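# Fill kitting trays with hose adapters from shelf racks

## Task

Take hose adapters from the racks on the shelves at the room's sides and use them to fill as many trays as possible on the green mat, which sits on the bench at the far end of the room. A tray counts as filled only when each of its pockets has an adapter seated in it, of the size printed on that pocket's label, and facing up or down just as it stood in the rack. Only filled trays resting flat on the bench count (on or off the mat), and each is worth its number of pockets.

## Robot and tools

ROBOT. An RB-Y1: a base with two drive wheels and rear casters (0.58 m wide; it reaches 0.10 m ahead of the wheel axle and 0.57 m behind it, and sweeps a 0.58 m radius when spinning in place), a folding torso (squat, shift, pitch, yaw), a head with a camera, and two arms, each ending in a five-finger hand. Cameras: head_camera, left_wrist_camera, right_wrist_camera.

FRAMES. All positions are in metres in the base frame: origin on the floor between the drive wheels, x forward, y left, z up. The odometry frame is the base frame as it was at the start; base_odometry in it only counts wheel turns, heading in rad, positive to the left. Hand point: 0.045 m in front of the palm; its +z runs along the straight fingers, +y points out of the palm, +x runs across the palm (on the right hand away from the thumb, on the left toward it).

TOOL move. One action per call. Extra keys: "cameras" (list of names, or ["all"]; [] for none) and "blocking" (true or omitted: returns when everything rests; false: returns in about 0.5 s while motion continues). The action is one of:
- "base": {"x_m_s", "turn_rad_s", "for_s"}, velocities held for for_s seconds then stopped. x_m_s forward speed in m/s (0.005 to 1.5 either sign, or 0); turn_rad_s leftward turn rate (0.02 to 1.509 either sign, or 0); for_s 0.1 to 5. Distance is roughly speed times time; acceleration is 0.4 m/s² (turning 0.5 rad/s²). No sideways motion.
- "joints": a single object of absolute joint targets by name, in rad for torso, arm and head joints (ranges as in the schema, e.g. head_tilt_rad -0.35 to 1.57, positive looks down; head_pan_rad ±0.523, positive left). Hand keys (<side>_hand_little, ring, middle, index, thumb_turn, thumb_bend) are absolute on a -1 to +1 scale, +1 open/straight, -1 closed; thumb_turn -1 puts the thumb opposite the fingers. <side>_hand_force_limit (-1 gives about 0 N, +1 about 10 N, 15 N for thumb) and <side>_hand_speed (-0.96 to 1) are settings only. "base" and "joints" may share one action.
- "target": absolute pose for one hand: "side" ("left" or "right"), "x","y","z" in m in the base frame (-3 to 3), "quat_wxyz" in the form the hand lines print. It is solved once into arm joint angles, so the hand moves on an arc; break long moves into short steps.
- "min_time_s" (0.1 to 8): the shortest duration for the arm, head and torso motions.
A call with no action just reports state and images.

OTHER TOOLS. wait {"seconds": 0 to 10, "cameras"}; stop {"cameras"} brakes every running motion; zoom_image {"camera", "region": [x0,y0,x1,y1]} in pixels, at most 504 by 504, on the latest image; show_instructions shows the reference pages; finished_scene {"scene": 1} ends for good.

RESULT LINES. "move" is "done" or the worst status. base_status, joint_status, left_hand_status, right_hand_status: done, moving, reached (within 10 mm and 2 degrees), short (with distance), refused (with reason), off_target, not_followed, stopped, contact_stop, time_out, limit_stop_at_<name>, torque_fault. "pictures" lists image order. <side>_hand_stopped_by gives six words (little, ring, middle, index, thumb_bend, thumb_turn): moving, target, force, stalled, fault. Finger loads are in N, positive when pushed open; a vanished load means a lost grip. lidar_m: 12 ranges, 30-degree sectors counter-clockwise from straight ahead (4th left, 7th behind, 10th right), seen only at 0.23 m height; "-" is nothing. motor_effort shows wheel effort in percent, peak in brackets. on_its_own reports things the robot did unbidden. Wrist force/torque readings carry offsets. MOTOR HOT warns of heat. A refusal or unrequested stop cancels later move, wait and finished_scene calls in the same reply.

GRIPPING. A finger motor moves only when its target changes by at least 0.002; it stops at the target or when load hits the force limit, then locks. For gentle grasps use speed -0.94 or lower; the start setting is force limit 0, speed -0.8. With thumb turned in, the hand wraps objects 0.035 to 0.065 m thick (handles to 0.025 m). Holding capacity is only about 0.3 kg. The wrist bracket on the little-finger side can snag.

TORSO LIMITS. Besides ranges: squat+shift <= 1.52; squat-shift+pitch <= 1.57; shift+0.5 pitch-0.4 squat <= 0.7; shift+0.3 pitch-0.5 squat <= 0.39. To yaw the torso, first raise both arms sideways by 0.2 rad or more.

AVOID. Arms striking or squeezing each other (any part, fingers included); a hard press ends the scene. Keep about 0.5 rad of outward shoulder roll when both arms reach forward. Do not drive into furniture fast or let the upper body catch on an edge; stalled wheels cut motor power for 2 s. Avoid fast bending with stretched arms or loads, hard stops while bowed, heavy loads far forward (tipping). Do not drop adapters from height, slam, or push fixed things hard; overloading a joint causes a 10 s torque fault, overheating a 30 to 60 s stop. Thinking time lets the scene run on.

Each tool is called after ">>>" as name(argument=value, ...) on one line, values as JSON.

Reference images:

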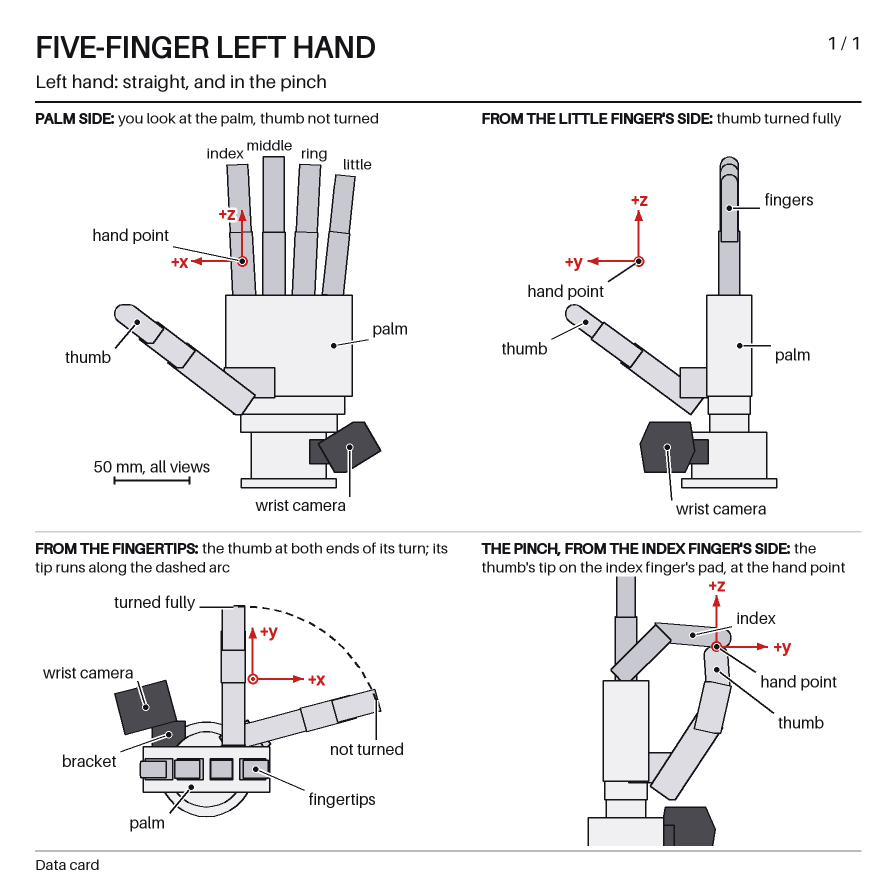

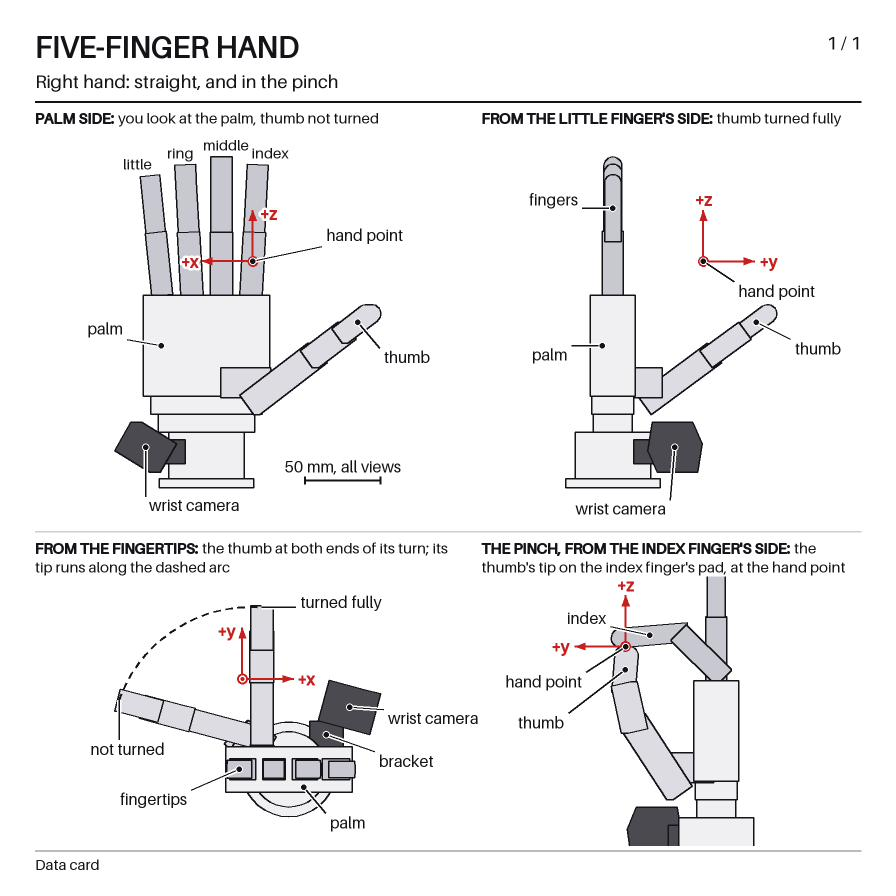

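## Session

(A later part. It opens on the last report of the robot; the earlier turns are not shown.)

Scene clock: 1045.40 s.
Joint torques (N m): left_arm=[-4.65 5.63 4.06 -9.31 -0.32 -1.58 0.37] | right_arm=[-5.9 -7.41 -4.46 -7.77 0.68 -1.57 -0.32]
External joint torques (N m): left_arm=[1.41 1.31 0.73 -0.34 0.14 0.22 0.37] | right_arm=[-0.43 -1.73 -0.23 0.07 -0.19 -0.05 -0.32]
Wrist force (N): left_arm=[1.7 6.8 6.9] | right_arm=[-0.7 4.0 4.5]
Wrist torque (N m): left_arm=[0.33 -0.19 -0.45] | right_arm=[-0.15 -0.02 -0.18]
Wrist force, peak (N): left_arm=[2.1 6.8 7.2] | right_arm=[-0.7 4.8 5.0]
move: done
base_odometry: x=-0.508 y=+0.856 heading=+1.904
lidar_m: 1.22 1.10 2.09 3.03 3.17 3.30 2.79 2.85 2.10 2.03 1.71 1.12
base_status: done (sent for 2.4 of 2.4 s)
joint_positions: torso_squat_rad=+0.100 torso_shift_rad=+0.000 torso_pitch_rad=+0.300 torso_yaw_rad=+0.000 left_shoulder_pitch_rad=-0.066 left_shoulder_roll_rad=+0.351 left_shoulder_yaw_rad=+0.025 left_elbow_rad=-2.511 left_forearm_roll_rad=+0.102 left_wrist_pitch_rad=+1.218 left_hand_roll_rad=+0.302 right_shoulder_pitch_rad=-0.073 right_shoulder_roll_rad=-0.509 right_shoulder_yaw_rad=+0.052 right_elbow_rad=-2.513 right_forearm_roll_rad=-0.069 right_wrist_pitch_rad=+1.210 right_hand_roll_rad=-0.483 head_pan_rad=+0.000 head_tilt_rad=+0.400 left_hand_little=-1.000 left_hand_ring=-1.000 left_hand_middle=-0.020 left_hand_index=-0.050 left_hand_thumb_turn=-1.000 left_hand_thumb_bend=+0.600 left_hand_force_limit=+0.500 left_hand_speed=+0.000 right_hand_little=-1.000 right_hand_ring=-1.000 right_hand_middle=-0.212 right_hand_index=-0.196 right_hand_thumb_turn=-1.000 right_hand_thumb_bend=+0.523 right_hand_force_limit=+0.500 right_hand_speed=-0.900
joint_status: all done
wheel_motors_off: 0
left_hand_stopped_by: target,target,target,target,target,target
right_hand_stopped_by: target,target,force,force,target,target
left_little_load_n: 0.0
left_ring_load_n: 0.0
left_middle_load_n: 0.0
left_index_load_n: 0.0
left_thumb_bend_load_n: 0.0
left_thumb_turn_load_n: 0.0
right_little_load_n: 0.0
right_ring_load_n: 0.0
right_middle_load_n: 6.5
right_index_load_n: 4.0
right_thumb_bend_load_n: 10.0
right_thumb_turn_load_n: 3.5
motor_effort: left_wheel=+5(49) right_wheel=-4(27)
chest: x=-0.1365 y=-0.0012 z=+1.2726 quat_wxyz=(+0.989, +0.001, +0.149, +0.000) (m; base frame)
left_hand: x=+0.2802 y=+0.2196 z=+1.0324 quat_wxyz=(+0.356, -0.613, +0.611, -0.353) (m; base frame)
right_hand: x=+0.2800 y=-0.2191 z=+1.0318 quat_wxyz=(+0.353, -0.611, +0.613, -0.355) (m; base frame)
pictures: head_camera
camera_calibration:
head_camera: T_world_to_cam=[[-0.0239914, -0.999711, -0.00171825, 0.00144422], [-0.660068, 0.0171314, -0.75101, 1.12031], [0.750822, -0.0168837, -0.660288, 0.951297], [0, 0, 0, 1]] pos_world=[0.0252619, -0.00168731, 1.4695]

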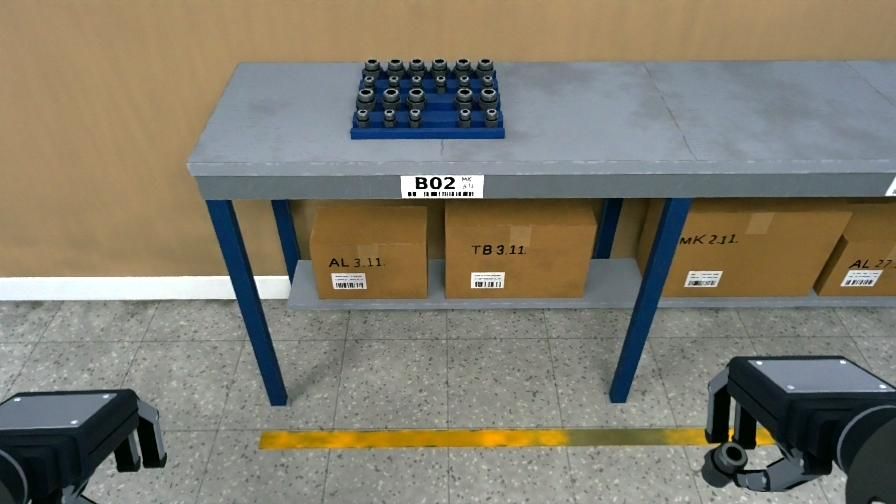

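>>> move(base={"x_m_s":0.35,"for_s":2.46}, joints={"head_tilt_rad":0.7,"torso_squat_rad":0.4}, cameras=["head_camera"])

Scene clock: 1050.33 s.
Joint torques (N m): left_arm=[-4.7 5.25 3.65 -9.4 -0.53 -1.46 0.27] | right_arm=[-5.89 -7.44 -4.29 -7.64 0.91 -1.6 -0.38]
External joint torques (N m): left_arm=[1.36 0.93 0.32 -0.42 -0.07 0.34 0.27] | right_arm=[-0.42 -1.75 -0.06 0.2 0.04 -0.08 -0.39]
Wrist force (N): left_arm=[1.8 6.7 6.8] | right_arm=[-0.7 4.1 4.7]
Wrist torque (N m): left_arm=[0.30 -0.22 -0.44] | right_arm=[-0.15 -0.04 -0.19]
Wrist force, peak (N): left_arm=[1.7 6.9 6.9] | right_arm=[-0.7 4.4 5.4]
move: done
base_odometry: x=-0.790 y=+1.671 heading=+1.904
lidar_m: 0.36 0.37 0.43 2.39 3.16 4.19 3.66 2.87 2.12 1.37 0.49 0.37
base_status: done (sent for 2.47 of 2.47 s)
joint_positions: torso_squat_rad=+0.400 torso_shift_rad=+0.000 torso_pitch_rad=+0.300 torso_yaw_rad=+0.000 left_shoulder_pitch_rad=-0.066 left_shoulder_roll_rad=+0.351 left_shoulder_yaw_rad=+0.025 left_elbow_rad=-2.511 left_forearm_roll_rad=+0.102 left_wrist_pitch_rad=+1.218 left_hand_roll_rad=+0.302 right_shoulder_pitch_rad=-0.073 right_shoulder_roll_rad=-0.509 right_shoulder_yaw_rad=+0.052 right_elbow_rad=-2.513 right_forearm_roll_rad=-0.069 right_wrist_pitch_rad=+1.210 right_hand_roll_rad=-0.483 head_pan_rad=+0.000 head_tilt_rad=+0.700 left_hand_little=-1.000 left_hand_ring=-1.000 left_hand_middle=-0.020 left_hand_index=-0.050 left_hand_thumb_turn=-1.000 left_hand_thumb_bend=+0.600 left_hand_force_limit=+0.500 left_hand_speed=+0.000 right_hand_little=-1.000 right_hand_ring=-1.000 right_hand_middle=-0.212 right_hand_index=-0.196 right_hand_thumb_turn=-1.000 right_hand_thumb_bend=+0.523 right_hand_force_limit=+0.500 right_hand_speed=-0.900
joint_status: all done
wheel_motors_off: 0
left_hand_stopped_by: target,target,target,target,target,target
right_hand_stopped_by: target,target,force,force,target,target
left_little_load_n: 0.0
left_ring_load_n: 0.0
left_middle_load_n: 0.0
left_index_load_n: 0.0
left_thumb_bend_load_n: 0.0
left_thumb_turn_load_n: 0.0
right_little_load_n: 0.5
right_ring_load_n: 0.0
right_middle_load_n: 6.0
right_index_load_n: 4.0
right_thumb_bend_load_n: 10.0
right_thumb_turn_load_n: 3.5
motor_effort: left_wheel=+5(39) right_wheel=-4(13)
chest: x=-0.1365 y=-0.0012 z=+1.2208 quat_wxyz=(+0.989, +0.001, +0.150, +0.000) (m; base frame)
left_hand: x=+0.2802 y=+0.2196 z=+0.9806 quat_wxyz=(+0.356, -0.613, +0.611, -0.353) (m; base frame)
right_hand: x=+0.2801 y=-0.2191 z=+0.9800 quat_wxyz=(+0.353, -0.611, +0.613, -0.355) (m; base frame)
pictures: head_camera
camera_calibration:
head_camera: T_world_to_cam=[[-0.0229622, -0.999722, 0.00526107, -0.00843356], [-0.852548, 0.0168328, -0.522377, 0.749354], [0.522144, -0.0164802, -0.852698, 1.17464], [0, 0, 0, 1]] pos_world=[0.0253361, -0.00168659, 1.3931]

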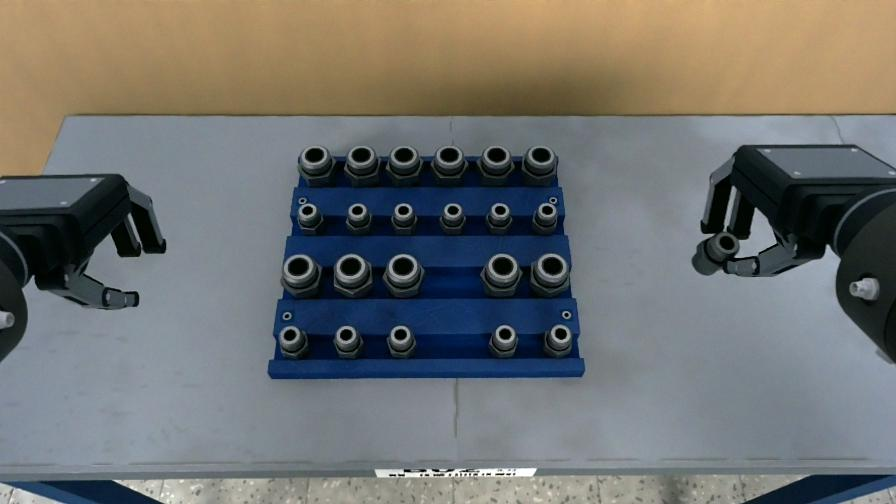

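>>> zoom_image(camera="head_camera", region=[260, 300, 440, 380])

Scaled by 2.800 from the camera's 896x504 image, which has a finer 1280x720 frame.

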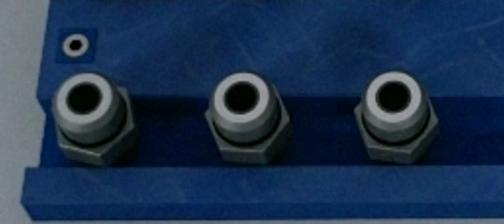

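>>> move(target={"side":"left","x":0.2738,"y":0.124,"z":0.93,"quat_wxyz":[0.3536,-0.6124,0.6124,-0.3536]}, cameras=["left_wrist_camera"])

>>> move(target={"side":"left","x":0.2738,"y":0.124,"z":0.86,"quat_wxyz":[0.3536,-0.6124,0.6124,-0.3536]}, cameras=["left_wrist_camera","head_camera"])

Scene clock: 1052.30 s.
Joint torques (N m): left_arm=[-3.72 0.13 0.48 -9.84 -0.4 -1.35 0.1] | right_arm=[-6.07 -7.38 -4.63 -7.69 0.93 -1.66 -0.27]
External joint torques (N m): left_arm=[2.17 1.48 0.26 0.35 0.06 0.43 0.1] | right_arm=[-0.6 -1.69 -0.4 0.15 0.06 -0.15 -0.27]
Wrist force (N): left_arm=[1.9 6.5 6.6] | right_arm=[-0.4 4.3 3.9]
Wrist torque (N m): left_arm=[0.29 -0.21 -0.28] | right_arm=[-0.06 -0.03 -0.18]
Wrist force, peak (N): left_arm=[2.8 7.4 6.9] | right_arm=[-0.4 4.5 5.0]
move: done
base_odometry: x=-0.790 y=+1.671 heading=+1.904
lidar_m: 0.36 0.38 0.43 2.38 3.15 4.19 3.67 2.87 2.12 1.37 0.49 0.38
base_status: not commanded
joint_positions: torso_squat_rad=+0.400 torso_shift_rad=+0.000 torso_pitch_rad=+0.300 torso_yaw_rad=+0.000 left_shoulder_pitch_rad=-0.021 left_shoulder_roll_rad=+0.098 left_shoulder_yaw_rad=-0.321 left_elbow_rad=-2.374 left_forearm_roll_rad=-0.327 left_wrist_pitch_rad=+1.081 left_hand_roll_rad=+0.334 right_shoulder_pitch_rad=-0.073 right_shoulder_roll_rad=-0.509 right_shoulder_yaw_rad=+0.052 right_elbow_rad=-2.513 right_forearm_roll_rad=-0.069 right_wrist_pitch_rad=+1.210 right_hand_roll_rad=-0.483 head_pan_rad=+0.000 head_tilt_rad=+0.700 left_hand_little=-1.000 left_hand_ring=-1.000 left_hand_middle=-0.020 left_hand_index=-0.050 left_hand_thumb_turn=-1.000 left_hand_thumb_bend=+0.600 left_hand_force_limit=+0.500 left_hand_speed=+0.000 right_hand_little=-1.000 right_hand_ring=-1.000 right_hand_middle=-0.212 right_hand_index=-0.196 right_hand_thumb_turn=-1.000 right_hand_thumb_bend=+0.523 right_hand_force_limit=+0.500 right_hand_speed=-0.900
joint_status: all done
wheel_motors_off: 0
left_hand_stopped_by: target,target,target,target,target,target
right_hand_stopped_by: target,target,force,force,target,target
left_little_load_n: 0.0
left_ring_load_n: 0.0
left_middle_load_n: 0.0
left_index_load_n: 0.0
left_thumb_bend_load_n: 0.0
left_thumb_turn_load_n: 0.0
right_little_load_n: 0.0
right_ring_load_n: 0.0
right_middle_load_n: 6.0
right_index_load_n: 4.0
right_thumb_bend_load_n: 10.0
right_thumb_turn_load_n: 3.5
motor_effort: left_wheel=+7(8) right_wheel=-5(6)
chest: x=-0.1365 y=-0.0012 z=+1.2208 quat_wxyz=(+0.989, +0.001, +0.150, +0.000) (m; base frame)
left_hand: x=+0.2733 y=+0.1236 z=+0.9308 quat_wxyz=(+0.351, -0.611, +0.615, -0.354) (m; base frame)
left_hand_status: reached (checked arc, planned for 0.7 s): 1 mm and 0.4 deg off.
right_hand: x=+0.2800 y=-0.2191 z=+0.9800 quat_wxyz=(+0.353, -0.611, +0.613, -0.355) (m; base frame)
pictures: left_wrist_camera
camera_calibration:
left_wrist_camera: T_world_to_cam=[[0.491842, -0.223228, 0.841582, -0.887143], [-0.538427, -0.837579, 0.0925051, 0.164296], [0.684242, -0.498629, -0.532149, 0.47976], [0, 0, 0, 1]] pos_world=[0.196523, 0.178798, 0.986709]

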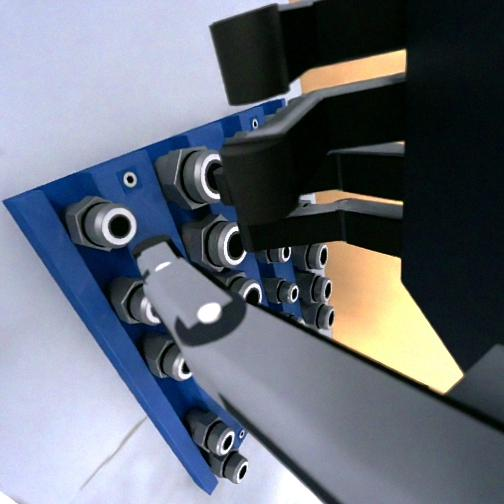

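Scene clock: 1053.20 s.
Joint torques (N m): left_arm=[-4.33 -0.81 -1.08 -10.9 -0.72 -1.3 0] | right_arm=[-5.92 -6.88 -4.8 -7.72 0.96 -1.55 -0.32]
External joint torques (N m): left_arm=[0.93 0.65 -1.14 -0.14 -0.23 0.39 0.01] | right_arm=[-0.45 -1.2 -0.56 0.13 0.09 -0.04 -0.32]
Wrist force (N): left_arm=[2.0 6.6 6.8] | right_arm=[-0.6 4.2 3.9]
Wrist torque (N m): left_arm=[0.29 -0.22 -0.28] | right_arm=[-0.05 0.01 -0.20]
Wrist force, peak (N): left_arm=[3.3 7.4 6.9] | right_arm=[-1.3 4.6 4.7]
move: done
base_odometry: x=-0.790 y=+1.671 heading=+1.904
lidar_m: 0.36 0.37 0.44 2.39 3.15 4.19 3.66 2.87 2.11 1.37 0.49 0.37
base_status: not commanded
joint_positions: torso_squat_rad=+0.400 torso_shift_rad=+0.000 torso_pitch_rad=+0.300 torso_yaw_rad=+0.000 left_shoulder_pitch_rad=+0.050 left_shoulder_roll_rad=+0.099 left_shoulder_yaw_rad=-0.329 left_elbow_rad=-2.139 left_forearm_roll_rad=-0.411 left_wrist_pitch_rad=+0.793 left_hand_roll_rad=+0.451 right_shoulder_pitch_rad=-0.073 right_shoulder_roll_rad=-0.509 right_shoulder_yaw_rad=+0.052 right_elbow_rad=-2.513 right_forearm_roll_rad=-0.069 right_wrist_pitch_rad=+1.210 right_hand_roll_rad=-0.483 head_pan_rad=+0.000 head_tilt_rad=+0.700 left_hand_little=-1.000 left_hand_ring=-1.000 left_hand_middle=-0.020 left_hand_index=-0.050 left_hand_thumb_turn=-1.000 left_hand_thumb_bend=+0.600 left_hand_force_limit=+0.500 left_hand_speed=+0.000 right_hand_little=-1.000 right_hand_ring=-1.000 right_hand_middle=-0.212 right_hand_index=-0.196 right_hand_thumb_turn=-1.000 right_hand_thumb_bend=+0.523 right_hand_force_limit=+0.500 right_hand_speed=-0.900
joint_status: all done
wheel_motors_off: 0
left_hand_stopped_by: target,target,target,target,target,target
right_hand_stopped_by: target,target,force,force,target,target
left_little_load_n: 0.0
left_ring_load_n: 0.0
left_middle_load_n: 0.0
left_index_load_n: 0.0
left_thumb_bend_load_n: 0.0
left_thumb_turn_load_n: 0.0
right_little_load_n: 0.0
right_ring_load_n: 0.0
right_middle_load_n: 6.0
right_index_load_n: 4.0
right_thumb_bend_load_n: 10.0
right_thumb_turn_load_n: 3.5
motor_effort: left_wheel=+8(10) right_wheel=-4(6)
chest: x=-0.1365 y=-0.0012 z=+1.2208 quat_wxyz=(+0.989, +0.001, +0.150, +0.000) (m; base frame)
left_hand: x=+0.2739 y=+0.1240 z=+0.8602 quat_wxyz=(+0.353, -0.612, +0.612, -0.354) (m; base frame)
left_hand_status: reached (checked arc, planned for 0.6 s): 0 mm and 0.0 deg off.
right_hand: x=+0.2800 y=-0.2191 z=+0.9800 quat_wxyz=(+0.353, -0.611, +0.613, -0.355) (m; base frame)
pictures: head_camera, left_wrist_camera
camera_calibration:
head_camera: T_world_to_cam=[[-0.0229624, -0.999722, 0.00526194, -0.00843707], [-0.852521, 0.0168317, -0.522421, 0.749329], [0.522188, -0.016482, -0.852671, 1.17465], [0, 0, 0, 1]] pos_world=[0.0252359, -0.00168658, 1.3931]
left_wrist_camera: T_world_to_cam=[[0.490876, -0.220712, 0.842809, -0.829022], [-0.533303, -0.841086, 0.0903501, 0.17242], [0.688933, -0.493823, -0.530575, 0.438727], [0, 0, 0, 1]] pos_world=[0.196645, 0.178698, 0.915907]

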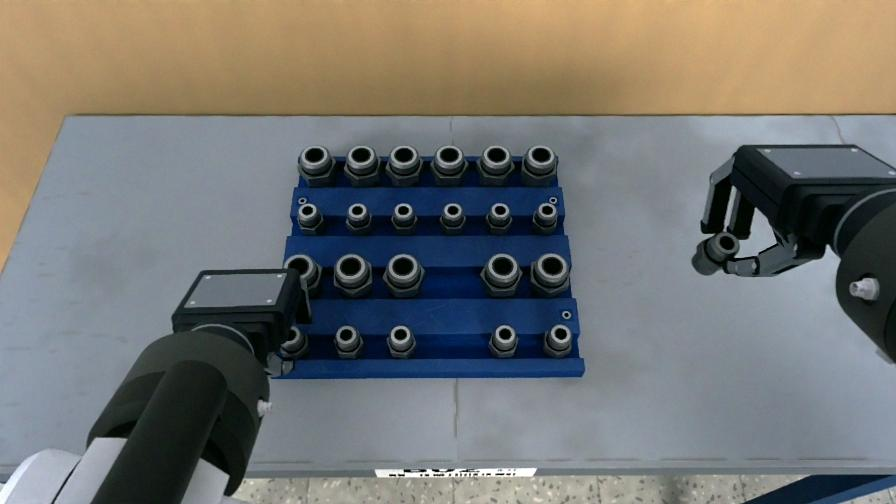

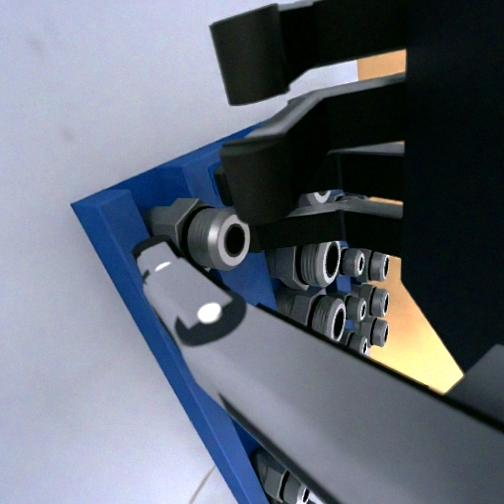

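>>> move(target={"side":"left","x":0.2760,"y":0.1248,"z":0.86,"quat_wxyz":[0.3536,-0.6124,0.6124,-0.3536]})

>>> move(joints={"left_hand_thumb_bend": 0.52, "left_hand_speed": -0.5, "left_hand_force_limit": 0.5}, cameras=["left_wrist_camera"])

>>> move(joints={"left_hand_index": -0.6, "left_hand_middle": -0.6, "left_hand_speed": -0.9, "left_hand_force_limit": 0.5})

>>> move(target={"side":"left","x":0.2760,"y":0.1248,"z":0.895,"quat_wxyz":[0.3536,-0.6124,0.6124,-0.3536]}, cameras=["left_wrist_camera","head_camera"])

Scene clock: 1054.17 s.
Joint torques (N m): left_arm=[-5.23 -0.32 0.52 -10.42 -0.66 -1.37 -0.24] | right_arm=[-6 -7.49 -4.66 -7.57 0.9 -1.64 -0.34]
External joint torques (N m): left_arm=[0.15 1.09 0.41 0.34 -0.18 0.33 -0.24] | right_arm=[-0.53 -1.8 -0.43 0.28 0.03 -0.13 -0.35]
Wrist force (N): left_arm=[1.6 6.6 6.8] | right_arm=[-0.5 4.0 4.2]
Wrist torque (N m): left_arm=[0.28 -0.16 -0.35] | right_arm=[-0.05 -0.03 -0.16]
Wrist force, peak (N): left_arm=[2.1 6.9 7.0] | right_arm=[-0.1 4.9 4.9]
move: done
base_odometry: x=-0.790 y=+1.671 heading=+1.904
lidar_m: 0.36 0.38 0.43 2.40 3.15 4.19 3.65 2.87 2.11 1.36 0.49 0.37
base_status: not commanded
joint_positions: torso_squat_rad=+0.400 torso_shift_rad=+0.000 torso_pitch_rad=+0.300 torso_yaw_rad=+0.000 left_shoulder_pitch_rad=+0.042 left_shoulder_roll_rad=+0.100 left_shoulder_yaw_rad=-0.324 left_elbow_rad=-2.133 left_forearm_roll_rad=-0.406 left_wrist_pitch_rad=+0.794 left_hand_roll_rad=+0.451 right_shoulder_pitch_rad=-0.073 right_shoulder_roll_rad=-0.509 right_shoulder_yaw_rad=+0.052 right_elbow_rad=-2.513 right_forearm_roll_rad=-0.069 right_wrist_pitch_rad=+1.210 right_hand_roll_rad=-0.483 head_pan_rad=+0.000 head_tilt_rad=+0.700 left_hand_little=-1.000 left_hand_ring=-1.000 left_hand_middle=-0.020 left_hand_index=-0.050 left_hand_thumb_turn=-1.000 left_hand_thumb_bend=+0.600 left_hand_force_limit=+0.500 left_hand_speed=+0.000 right_hand_little=-1.000 right_hand_ring=-1.000 right_hand_middle=-0.212 right_hand_index=-0.196 right_hand_thumb_turn=-1.000 right_hand_thumb_bend=+0.523 right_hand_force_limit=+0.500 right_hand_speed=-0.900
joint_status: all done
wheel_motors_off: 0
left_hand_stopped_by: target,target,target,target,target,target
right_hand_stopped_by: target,target,force,force,target,target
left_little_load_n: 0.0
left_ring_load_n: 0.0
left_middle_load_n: 0.0
left_index_load_n: 0.0
left_thumb_bend_load_n: 0.0
left_thumb_turn_load_n: 0.0
right_little_load_n: 0.0
right_ring_load_n: 0.0
right_middle_load_n: 6.0
right_index_load_n: 4.0
right_thumb_bend_load_n: 10.0
right_thumb_turn_load_n: 3.5
motor_effort: left_wheel=+5(9) right_wheel=-4(5)
chest: x=-0.1365 y=-0.0012 z=+1.2208 quat_wxyz=(+0.989, +0.001, +0.149, +0.000) (m; base frame)
left_hand: x=+0.2760 y=+0.1247 z=+0.8602 quat_wxyz=(+0.354, -0.612, +0.612, -0.354) (m; base frame)
left_hand_status: reached (checked arc, planned for 0.1 s): 0 mm and 0.0 deg off.
right_hand: x=+0.2800 y=-0.2191 z=+0.9800 quat_wxyz=(+0.353, -0.611, +0.613, -0.355) (m; base frame)
pictures: none

Scene clock: 1054.77 s.
Joint torques (N m): left_arm=[-4.96 -0.17 0.19 -10.69 -0.45 -1.37 -0.22] | right_arm=[-6.08 -7.54 -4.57 -7.71 0.98 -1.61 -0.23]
External joint torques (N m): left_arm=[0.42 1.23 0.08 0.07 0.04 0.33 -0.21] | right_arm=[-0.61 -1.86 -0.33 0.13 0.1 -0.1 -0.24]
Wrist force (N): left_arm=[1.8 6.5 6.2] | right_arm=[-1.2 4.3 4.3]
Wrist torque (N m): left_arm=[0.29 -0.19 -0.35] | right_arm=[-0.09 0.07 -0.17]
Wrist force, peak (N): left_arm=[1.8 6.7 7.0] | right_arm=[-1.0 4.9 3.8]
move: done
base_odometry: x=-0.790 y=+1.671 heading=+1.904
lidar_m: 0.36 0.38 0.44 2.40 3.15 4.20 3.66 2.87 2.12 1.36 0.49 0.38
base_status: not commanded
joint_positions: torso_squat_rad=+0.400 torso_shift_rad=+0.000 torso_pitch_rad=+0.300 torso_yaw_rad=+0.000 left_shoulder_pitch_rad=+0.042 left_shoulder_roll_rad=+0.100 left_shoulder_yaw_rad=-0.324 left_elbow_rad=-2.133 left_forearm_roll_rad=-0.406 left_wrist_pitch_rad=+0.794 left_hand_roll_rad=+0.451 right_shoulder_pitch_rad=-0.073 right_shoulder_roll_rad=-0.509 right_shoulder_yaw_rad=+0.052 right_elbow_rad=-2.513 right_forearm_roll_rad=-0.069 right_wrist_pitch_rad=+1.210 right_hand_roll_rad=-0.483 head_pan_rad=+0.000 head_tilt_rad=+0.700 left_hand_little=-1.000 left_hand_ring=-1.000 left_hand_middle=-0.020 left_hand_index=-0.050 left_hand_thumb_turn=-1.000 left_hand_thumb_bend=+0.520 left_hand_force_limit=+0.500 left_hand_speed=-0.500 right_hand_little=-1.000 right_hand_ring=-1.000 right_hand_middle=-0.212 right_hand_index=-0.196 right_hand_thumb_turn=-1.000 right_hand_thumb_bend=+0.523 right_hand_force_limit=+0.500 right_hand_speed=-0.900
joint_status: all done
wheel_motors_off: 0
left_hand_stopped_by: target,target,target,target,target,target
right_hand_stopped_by: target,target,force,force,target,target
left_little_load_n: 0.0
left_ring_load_n: 0.0
left_middle_load_n: 0.0
left_index_load_n: 0.0
left_thumb_bend_load_n: 0.0
left_thumb_turn_load_n: 0.0
right_little_load_n: 0.0
right_ring_load_n: 0.0
right_middle_load_n: 6.0
right_index_load_n: 4.0
right_thumb_bend_load_n: 10.0
right_thumb_turn_load_n: 3.5
motor_effort: left_wheel=+7(10) right_wheel=-4(5)
chest: x=-0.1365 y=-0.0012 z=+1.2208 quat_wxyz=(+0.989, +0.001, +0.149, +0.000) (m; base frame)
left_hand: x=+0.2760 y=+0.1247 z=+0.8602 quat_wxyz=(+0.354, -0.612, +0.612, -0.354) (m; base frame)
right_hand: x=+0.2800 y=-0.2191 z=+0.9800 quat_wxyz=(+0.353, -0.611, +0.613, -0.355) (m; base frame)
pictures: left_wrist_camera
camera_calibration:
left_wrist_camera: T_world_to_cam=[[0.490744, -0.220571, 0.842923, -0.830002], [-0.533107, -0.841221, 0.0902462, 0.174209], [0.689178, -0.493656, -0.530412, 0.437397], [0, 0, 0, 1]] pos_world=[0.198747, 0.179398, 0.915907]

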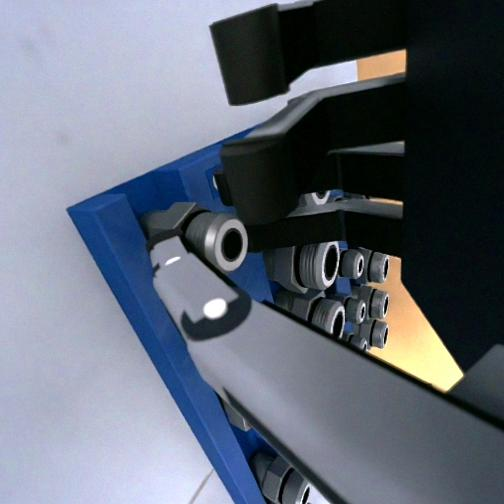

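Scene clock: 1057.03 s.
Joint torques (N m): left_arm=[-5.03 -0.25 0.32 -10.28 -0.53 -1.26 -0.17] | right_arm=[-6.17 -7 -4.49 -7.65 0.9 -1.62 -0.32]
External joint torques (N m): left_arm=[0.35 1.15 0.21 0.47 -0.04 0.44 -0.16] | right_arm=[-0.7 -1.31 -0.26 0.19 0.03 -0.1 -0.33]
Wrist force (N): left_arm=[0.9 4.5 5.1] | right_arm=[-1.5 3.9 4.7]
Wrist torque (N m): left_arm=[0.16 -0.24 -0.28] | right_arm=[-0.19 0.12 -0.24]
Wrist force, peak (N): left_arm=[1.7 6.7 6.8] | right_arm=[-0.5 4.8 4.9]
move: off_target
base_odometry: x=-0.790 y=+1.671 heading=+1.904
lidar_m: 0.36 0.37 0.44 2.40 3.15 4.17 3.66 2.87 2.11 1.36 0.48 0.38
base_status: not commanded
joint_positions: torso_squat_rad=+0.400 torso_shift_rad=+0.000 torso_pitch_rad=+0.300 torso_yaw_rad=+0.000 left_shoulder_pitch_rad=+0.042 left_shoulder_roll_rad=+0.100 left_shoulder_yaw_rad=-0.324 left_elbow_rad=-2.133 left_forearm_roll_rad=-0.406 left_wrist_pitch_rad=+0.794 left_hand_roll_rad=+0.451 right_shoulder_pitch_rad=-0.073 right_shoulder_roll_rad=-0.509 right_shoulder_yaw_rad=+0.052 right_elbow_rad=-2.513 right_forearm_roll_rad=-0.069 right_wrist_pitch_rad=+1.210 right_hand_roll_rad=-0.483 head_pan_rad=+0.000 head_tilt_rad=+0.700 left_hand_little=-1.000 left_hand_ring=-1.000 left_hand_middle=-0.176 left_hand_index=-0.187 left_hand_thumb_turn=-1.000 left_hand_thumb_bend=+0.522 left_hand_force_limit=+0.500 left_hand_speed=-0.900 right_hand_little=-1.000 right_hand_ring=-1.000 right_hand_middle=-0.212 right_hand_index=-0.196 right_hand_thumb_turn=-1.000 right_hand_thumb_bend=+0.523 right_hand_force_limit=+0.500 right_hand_speed=-0.900
joint_status: left_hand_middle off_target (ended at -0.176, target -0.600); left_hand_index off_target (ended at -0.187, target -0.600); the others done
wheel_motors_off: 0
left_hand_stopped_by: target,target,force,force,target,target
right_hand_stopped_by: target,target,force,force,target,target
left_little_load_n: 0.0
left_ring_load_n: 0.0
left_middle_load_n: 7.0
left_index_load_n: 6.0
left_thumb_bend_load_n: 7.5
left_thumb_turn_load_n: 1.0
right_little_load_n: 0.0
right_ring_load_n: 0.0
right_middle_load_n: 6.0
right_index_load_n: 4.0
right_thumb_bend_load_n: 10.0
right_thumb_turn_load_n: 3.5
motor_effort: left_wheel=+7(9) right_wheel=-5(5)
chest: x=-0.1365 y=-0.0012 z=+1.2208 quat_wxyz=(+0.989, +0.001, +0.149, +0.000) (m; base frame)
left_hand: x=+0.2760 y=+0.1247 z=+0.8602 quat_wxyz=(+0.354, -0.612, +0.612, -0.354) (m; base frame)
right_hand: x=+0.2800 y=-0.2191 z=+0.9800 quat_wxyz=(+0.353, -0.611, +0.613, -0.355) (m; base frame)
pictures: none

Scene clock: 1057.77 s.
Joint torques (N m): left_arm=[-5.25 -0.37 0.49 -11.24 -0.55 -1.59 0.08] | right_arm=[-6.07 -7.37 -4.7 -7.82 0.9 -1.66 -0.23]
External joint torques (N m): left_arm=[0.35 0.97 0.29 -0.66 -0.06 0.15 0.08] | right_arm=[-0.59 -1.69 -0.47 0.02 0.03 -0.14 -0.24]
Wrist force (N): left_arm=[1.8 7.5 7.1] | right_arm=[-0.5 4.4 3.6]
Wrist torque (N m): left_arm=[0.34 -0.20 -0.48] | right_arm=[-0.04 -0.04 -0.19]
Wrist force, peak (N): left_arm=[1.9 8.7 7.8] | right_arm=[-0.5 5.0 4.7]
move: done
base_odometry: x=-0.790 y=+1.671 heading=+1.904
lidar_m: 0.36 0.38 0.44 2.40 3.14 4.19 3.66 2.87 2.11 1.38 0.49 0.37
base_status: not commanded
joint_positions: torso_squat_rad=+0.400 torso_shift_rad=+0.000 torso_pitch_rad=+0.300 torso_yaw_rad=+0.000 left_shoulder_pitch_rad=+0.018 left_shoulder_roll_rad=+0.105 left_shoulder_yaw_rad=-0.327 left_elbow_rad=-2.254 left_forearm_roll_rad=-0.366 left_wrist_pitch_rad=+0.930 left_hand_roll_rad=+0.397 right_shoulder_pitch_rad=-0.073 right_shoulder_roll_rad=-0.509 right_shoulder_yaw_rad=+0.052 right_elbow_rad=-2.513 right_forearm_roll_rad=-0.069 right_wrist_pitch_rad=+1.210 right_hand_roll_rad=-0.483 head_pan_rad=+0.000 head_tilt_rad=+0.700 left_hand_little=-1.000 left_hand_ring=-1.000 left_hand_middle=-0.176 left_hand_index=-0.187 left_hand_thumb_turn=-1.000 left_hand_thumb_bend=+0.522 left_hand_force_limit=+0.500 left_hand_speed=-0.900 right_hand_little=-1.000 right_hand_ring=-1.000 right_hand_middle=-0.212 right_hand_index=-0.196 right_hand_thumb_turn=-1.000 right_hand_thumb_bend=+0.523 right_hand_force_limit=+0.500 right_hand_speed=-0.900
joint_status: all done
wheel_motors_off: 0
left_hand_stopped_by: target,target,force,force,target,target
right_hand_stopped_by: target,target,force,force,target,target
left_little_load_n: 0.0
left_ring_load_n: 0.0
left_middle_load_n: 4.0
left_index_load_n: 5.5
left_thumb_bend_load_n: 7.5
left_thumb_turn_load_n: 1.5
right_little_load_n: 0.0
right_ring_load_n: 0.0
right_middle_load_n: 6.0
right_index_load_n: 4.0
right_thumb_bend_load_n: 10.5
right_thumb_turn_load_n: 3.5
motor_effort: left_wheel=+8(10) right_wheel=-5(5)
chest: x=-0.1365 y=-0.0012 z=+1.2208 quat_wxyz=(+0.989, +0.001, +0.149, +0.000) (m; base frame)
left_hand: x=+0.2759 y=+0.1247 z=+0.8950 quat_wxyz=(+0.354, -0.612, +0.612, -0.354) (m; base frame)
left_hand_status: reached (checked arc, planned for 0.4 s): 0 mm and 0.0 deg off.
right_hand: x=+0.2800 y=-0.2191 z=+0.9800 quat_wxyz=(+0.353, -0.611, +0.613, -0.355) (m; base frame)
pictures: head_camera, left_wrist_camera
camera_calibration:
head_camera: T_world_to_cam=[[-0.0229632, -0.999722, 0.0052615, -0.00843643], [-0.852521, 0.0168325, -0.522421, 0.749329], [0.522188, -0.016482, -0.852671, 1.17465], [0, 0, 0, 1]] pos_world=[0.0252359, -0.00168659, 1.3931]
left_wrist_camera: T_world_to_cam=[[0.490443, -0.220619, 0.843085, -0.859374], [-0.533154, -0.841215, 0.0900191, 0.171241], [0.689356, -0.493643, -0.530192, 0.455677], [0, 0, 0, 1]] pos_world=[0.198648, 0.179398, 0.950706]

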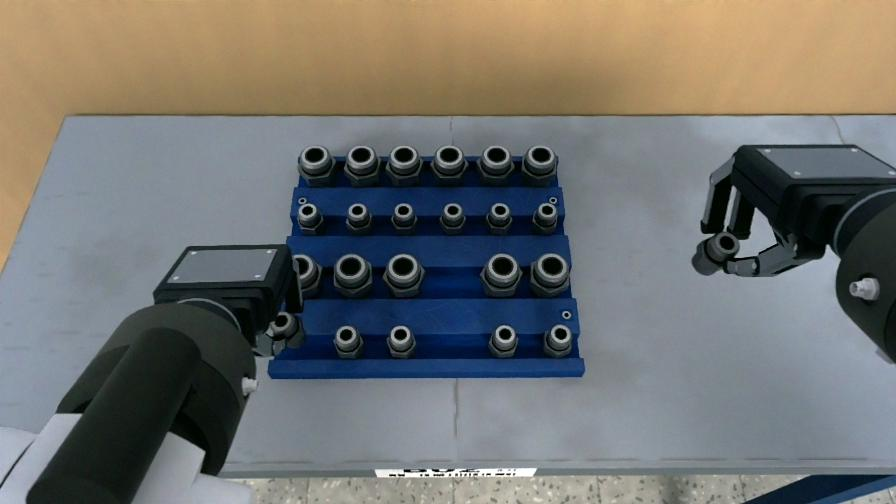

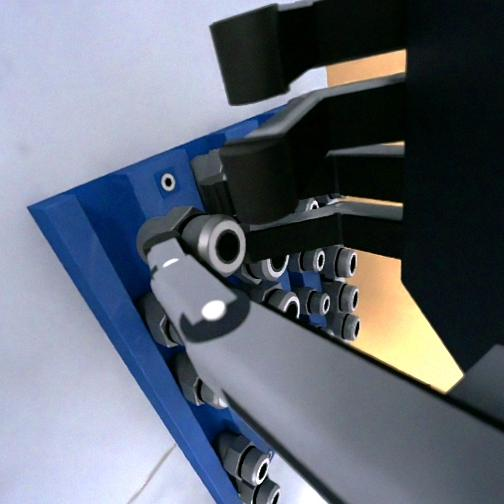

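>>> move(target={"side":"left","x":0.2760,"y":0.1248,"z":0.95,"quat_wxyz":[0.3536,-0.6124,0.6124,-0.3536]})

>>> move(joints={"left_shoulder_pitch_rad":-0.066,"left_shoulder_roll_rad":0.351,"left_shoulder_yaw_rad":0.025,"left_elbow_rad":-2.511,"left_forearm_roll_rad":0.102,"left_wrist_pitch_rad":1.218,"left_hand_roll_rad":0.302})

>>> move(base={"x_m_s":-0.35,"for_s":1.286}, joints={"torso_squat_rad":0.1})

>>> move(base={"turn_rad_s":0.884,"for_s":2.267})

Scene clock: 1059.57 s.
Joint torques (N m): left_arm=[-5.55 -1.27 1.3 -10.61 -0.61 -1.94 0] | right_arm=[-6.48 -7.5 -4.71 -7.63 0.93 -1.59 -0.34]
External joint torques (N m): left_arm=[0.7 0.1 1.08 -0.7 -0.16 -0.14 0] | right_arm=[-1.01 -1.81 -0.48 0.21 0.05 -0.08 -0.35]
Wrist force (N): left_arm=[1.8 7.6 7.3] | right_arm=[-1.0 4.4 4.0]
Wrist torque (N m): left_arm=[0.33 -0.22 -0.46] | right_arm=[-0.08 0.05 -0.17]
Wrist force, peak (N): left_arm=[1.4 8.7 7.6] | right_arm=[-0.5 5.3 4.2]
move: done
base_odometry: x=-0.790 y=+1.671 heading=+1.904
lidar_m: 0.36 0.38 0.44 2.39 3.16 4.18 3.65 2.86 2.12 1.37 0.49 0.38
base_status: not commanded
joint_positions: torso_squat_rad=+0.400 torso_shift_rad=+0.000 torso_pitch_rad=+0.300 torso_yaw_rad=+0.000 left_shoulder_pitch_rad=-0.057 left_shoulder_roll_rad=+0.088 left_shoulder_yaw_rad=-0.312 left_elbow_rad=-2.420 left_forearm_roll_rad=-0.322 left_wrist_pitch_rad=+1.156 left_hand_roll_rad=+0.312 right_shoulder_pitch_rad=-0.073 right_shoulder_roll_rad=-0.509 right_shoulder_yaw_rad=+0.052 right_elbow_rad=-2.513 right_forearm_roll_rad=-0.069 right_wrist_pitch_rad=+1.210 right_hand_roll_rad=-0.483 head_pan_rad=+0.000 head_tilt_rad=+0.700 left_hand_little=-1.000 left_hand_ring=-1.000 left_hand_middle=-0.176 left_hand_index=-0.187 left_hand_thumb_turn=-1.000 left_hand_thumb_bend=+0.522 left_hand_force_limit=+0.500 left_hand_speed=-0.900 right_hand_little=-1.000 right_hand_ring=-1.000 right_hand_middle=-0.212 right_hand_index=-0.196 right_hand_thumb_turn=-1.000 right_hand_thumb_bend=+0.523 right_hand_force_limit=+0.500 right_hand_speed=-0.900
joint_status: all done
wheel_motors_off: 0
left_hand_stopped_by: target,target,force,force,target,target
right_hand_stopped_by: target,target,force,force,target,target
left_little_load_n: 0.0
left_ring_load_n: 0.0
left_middle_load_n: 4.5
left_index_load_n: 5.5
left_thumb_bend_load_n: 8.0
left_thumb_turn_load_n: 1.0
right_little_load_n: 0.0
right_ring_load_n: 0.0
right_middle_load_n: 6.0
right_index_load_n: 4.0
right_thumb_bend_load_n: 10.0
right_thumb_turn_load_n: 3.5
motor_effort: left_wheel=+9(9) right_wheel=-4(5)
chest: x=-0.1365 y=-0.0012 z=+1.2208 quat_wxyz=(+0.989, +0.001, +0.149, +0.000) (m; base frame)
left_hand: x=+0.2756 y=+0.1245 z=+0.9498 quat_wxyz=(+0.354, -0.612, +0.612, -0.355) (m; base frame)
left_hand_status: reached (checked arc, planned for 0.5 s): 1 mm and 0.2 deg off.
right_hand: x=+0.2800 y=-0.2191 z=+0.9800 quat_wxyz=(+0.353, -0.611, +0.613, -0.355) (m; base frame)
pictures: none

Scene clock: 1060.70 s.
Joint torques (N m): left_arm=[-5.84 3.96 3.8 -9.82 -0.77 -1.77 -0.22] | right_arm=[-6.37 -7.12 -4.28 -7.59 0.84 -1.59 -0.22]
External joint torques (N m): left_arm=[0.22 -0.37 0.47 -0.85 -0.31 0.02 -0.21] | right_arm=[-0.9 -1.43 -0.05 0.26 -0.04 -0.07 -0.23]
Wrist force (N): left_arm=[1.8 7.6 7.1] | right_arm=[-1.0 4.0 4.1]
Wrist torque (N m): left_arm=[0.34 -0.21 -0.47] | right_arm=[-0.07 0.04 -0.18]
Wrist force, peak (N): left_arm=[2.3 8.1 7.5] | right_arm=[-1.2 4.6 4.9]
move: done
base_odometry: x=-0.790 y=+1.671 heading=+1.904
lidar_m: 0.36 0.38 0.43 2.39 3.16 4.18 3.65 2.86 2.11 1.38 0.50 0.37
base_status: not commanded
joint_positions: torso_squat_rad=+0.400 torso_shift_rad=+0.000 torso_pitch_rad=+0.300 torso_yaw_rad=+0.000 left_shoulder_pitch_rad=-0.066 left_shoulder_roll_rad=+0.351 left_shoulder_yaw_rad=+0.025 left_elbow_rad=-2.511 left_forearm_roll_rad=+0.102 left_wrist_pitch_rad=+1.218 left_hand_roll_rad=+0.302 right_shoulder_pitch_rad=-0.073 right_shoulder_roll_rad=-0.509 right_shoulder_yaw_rad=+0.052 right_elbow_rad=-2.513 right_forearm_roll_rad=-0.069 right_wrist_pitch_rad=+1.210 right_hand_roll_rad=-0.483 head_pan_rad=+0.000 head_tilt_rad=+0.700 left_hand_little=-1.000 left_hand_ring=-1.000 left_hand_middle=-0.176 left_hand_index=-0.187 left_hand_thumb_turn=-1.000 left_hand_thumb_bend=+0.522 left_hand_force_limit=+0.500 left_hand_speed=-0.900 right_hand_little=-1.000 right_hand_ring=-1.000 right_hand_middle=-0.212 right_hand_index=-0.196 right_hand_thumb_turn=-1.000 right_hand_thumb_bend=+0.523 right_hand_force_limit=+0.500 right_hand_speed=-0.900
joint_status: all done
wheel_motors_off: 0
left_hand_stopped_by: target,target,force,force,target,target
right_hand_stopped_by: target,target,force,force,target,target
left_little_load_n: 0.5
left_ring_load_n: 0.0
left_middle_load_n: 4.5
left_index_load_n: 5.5
left_thumb_bend_load_n: 8.0
left_thumb_turn_load_n: 1.5
right_little_load_n: 0.0
right_ring_load_n: 0.5
right_middle_load_n: 6.0
right_index_load_n: 4.0
right_thumb_bend_load_n: 10.0
right_thumb_turn_load_n: 3.5
motor_effort: left_wheel=+9(10) right_wheel=-5(6)
chest: x=-0.1365 y=-0.0011 z=+1.2208 quat_wxyz=(+0.989, +0.001, +0.149, +0.000) (m; base frame)
left_hand: x=+0.2801 y=+0.2198 z=+0.9805 quat_wxyz=(+0.356, -0.613, +0.611, -0.353) (m; base frame)
right_hand: x=+0.2800 y=-0.2191 z=+0.9800 quat_wxyz=(+0.353, -0.611, +0.613, -0.355) (m; base frame)
pictures: none

Scene clock: 1063.67 s.
Joint torques (N m): left_arm=[-6.09 3.85 3.98 -9.87 -0.63 -1.78 -0.24] | right_arm=[-6.29 -7.69 -4.35 -7.56 0.89 -1.57 -0.25]
External joint torques (N m): left_arm=[-0.03 -0.48 0.64 -0.89 -0.17 0.01 -0.23] | right_arm=[-0.81 -2.01 -0.12 0.28 0.01 -0.05 -0.26]
Wrist force (N): left_arm=[1.6 7.4 7.1] | right_arm=[-0.9 4.0 4.2]
Wrist torque (N m): left_arm=[0.32 -0.16 -0.47] | right_arm=[-0.12 0.05 -0.19]
Wrist force, peak (N): left_arm=[1.8 7.6 7.8] | right_arm=[-1.1 4.6 4.9]
move: done
base_odometry: x=-0.641 y=+1.241 heading=+1.905
lidar_m: 0.81 0.74 1.50 3.02 3.17 3.72 3.21 2.84 2.11 2.03 1.15 0.77
base_status: done (sent for 1.3 of 1.3 s)
joint_positions: torso_squat_rad=+0.100 torso_shift_rad=+0.000 torso_pitch_rad=+0.300 torso_yaw_rad=+0.000 left_shoulder_pitch_rad=-0.066 left_shoulder_roll_rad=+0.351 left_shoulder_yaw_rad=+0.025 left_elbow_rad=-2.511 left_forearm_roll_rad=+0.102 left_wrist_pitch_rad=+1.218 left_hand_roll_rad=+0.302 right_shoulder_pitch_rad=-0.073 right_shoulder_roll_rad=-0.509 right_shoulder_yaw_rad=+0.052 right_elbow_rad=-2.513 right_forearm_roll_rad=-0.069 right_wrist_pitch_rad=+1.210 right_hand_roll_rad=-0.483 head_pan_rad=+0.000 head_tilt_rad=+0.700 left_hand_little=-1.000 left_hand_ring=-1.000 left_hand_middle=-0.176 left_hand_index=-0.187 left_hand_thumb_turn=-1.000 left_hand_thumb_bend=+0.522 left_hand_force_limit=+0.500 left_hand_speed=-0.900 right_hand_little=-1.000 right_hand_ring=-1.000 right_hand_middle=-0.212 right_hand_index=-0.196 right_hand_thumb_turn=-1.000 right_hand_thumb_bend=+0.523 right_hand_force_limit=+0.500 right_hand_speed=-0.900
joint_status: all done
wheel_motors_off: 0
left_hand_stopped_by: target,target,force,force,target,target
right_hand_stopped_by: target,target,force,force,target,target
left_little_load_n: 0.0
left_ring_load_n: 0.0
left_middle_load_n: 4.5
left_index_load_n: 5.5
left_thumb_bend_load_n: 8.0
left_thumb_turn_load_n: 1.5
right_little_load_n: 0.0
right_ring_load_n: 0.0
right_middle_load_n: 6.0
right_index_load_n: 4.0
right_thumb_bend_load_n: 10.0
right_thumb_turn_load_n: 4.0
motor_effort: left_wheel=+11(41) right_wheel=-6(20)
chest: x=-0.1366 y=-0.0012 z=+1.2726 quat_wxyz=(+0.989, +0.001, +0.149, +0.000) (m; base frame)
left_hand: x=+0.2801 y=+0.2197 z=+1.0324 quat_wxyz=(+0.356, -0.613, +0.611, -0.353) (m; base frame)
right_hand: x=+0.2800 y=-0.2192 z=+1.0318 quat_wxyz=(+0.353, -0.611, +0.613, -0.355) (m; base frame)
pictures: none

Scene clock: 1068.00 s.
Joint torques (N m): left_arm=[-5.16 4.76 3.83 -9.64 -0.59 -1.73 0.03] | right_arm=[-6.58 -7.43 -4.57 -7.62 0.81 -1.61 -0.32]
External joint torques (N m): left_arm=[0.9 0.43 0.5 -0.66 -0.13 0.07 0.03] | right_arm=[-1.11 -1.75 -0.34 0.22 -0.06 -0.09 -0.33]
Wrist force (N): left_arm=[1.6 7.7 7.1] | right_arm=[-0.7 5.0 4.8]
Wrist torque (N m): left_arm=[0.36 -0.16 -0.47] | right_arm=[0.02 -0.04 -0.16]
Wrist force, peak (N): left_arm=[1.6 7.8 7.5] | right_arm=[-0.7 5.0 4.8]
move: done
base_odometry: x=-0.641 y=+1.241 heading=-2.375
lidar_m: 3.10 3.83 3.20 3.13 2.15 2.02 1.28 0.78 0.83 0.75 1.36 3.03
base_status: done (sent for 2.27 of 2.27 s)
joint_positions: torso_squat_rad=+0.100 torso_shift_rad=+0.000 torso_pitch_rad=+0.300 torso_yaw_rad=+0.000 left_shoulder_pitch_rad=-0.066 left_shoulder_roll_rad=+0.351 left_shoulder_yaw_rad=+0.025 left_elbow_rad=-2.511 left_forearm_roll_rad=+0.102 left_wrist_pitch_rad=+1.218 left_hand_roll_rad=+0.302 right_shoulder_pitch_rad=-0.073 right_shoulder_roll_rad=-0.509 right_shoulder_yaw_rad=+0.052 right_elbow_rad=-2.513 right_forearm_roll_rad=-0.069 right_wrist_pitch_rad=+1.210 right_hand_roll_rad=-0.483 head_pan_rad=+0.000 head_tilt_rad=+0.700 left_hand_little=-1.000 left_hand_ring=-1.000 left_hand_middle=-0.176 left_hand_index=-0.187 left_hand_thumb_turn=-1.000 left_hand_thumb_bend=+0.522 left_hand_force_limit=+0.500 left_hand_speed=-0.900 right_hand_little=-1.000 right_hand_ring=-1.000 right_hand_middle=-0.212 right_hand_index=-0.196 right_hand_thumb_turn=-1.000 right_hand_thumb_bend=+0.523 right_hand_force_limit=+0.500 right_hand_speed=-0.900
joint_status: not commanded
wheel_motors_off: 0
left_hand_stopped_by: target,target,force,force,target,target
right_hand_stopped_by: target,target,force,force,target,target
left_little_load_n: 0.0
left_ring_load_n: 0.0
left_middle_load_n: 4.5
left_index_load_n: 5.5
left_thumb_bend_load_n: 8.0
left_thumb_turn_load_n: 1.5
right_little_load_n: 0.0
right_ring_load_n: 0.0
right_middle_load_n: 6.0
right_index_load_n: 4.5
right_thumb_bend_load_n: 10.0
right_thumb_turn_load_n: 3.5
motor_effort: left_wheel=+1(40) right_wheel=+3(24)
chest: x=-0.1366 y=-0.0012 z=+1.2726 quat_wxyz=(+0.989, +0.001, +0.149, +0.000) (m; base frame)
left_hand: x=+0.2801 y=+0.2197 z=+1.0324 quat_wxyz=(+0.356, -0.613, +0.611, -0.353) (m; base frame)
right_hand: x=+0.2800 y=-0.2192 z=+1.0318 quat_wxyz=(+0.353, -0.611, +0.613, -0.355) (m; base frame)
pictures: none


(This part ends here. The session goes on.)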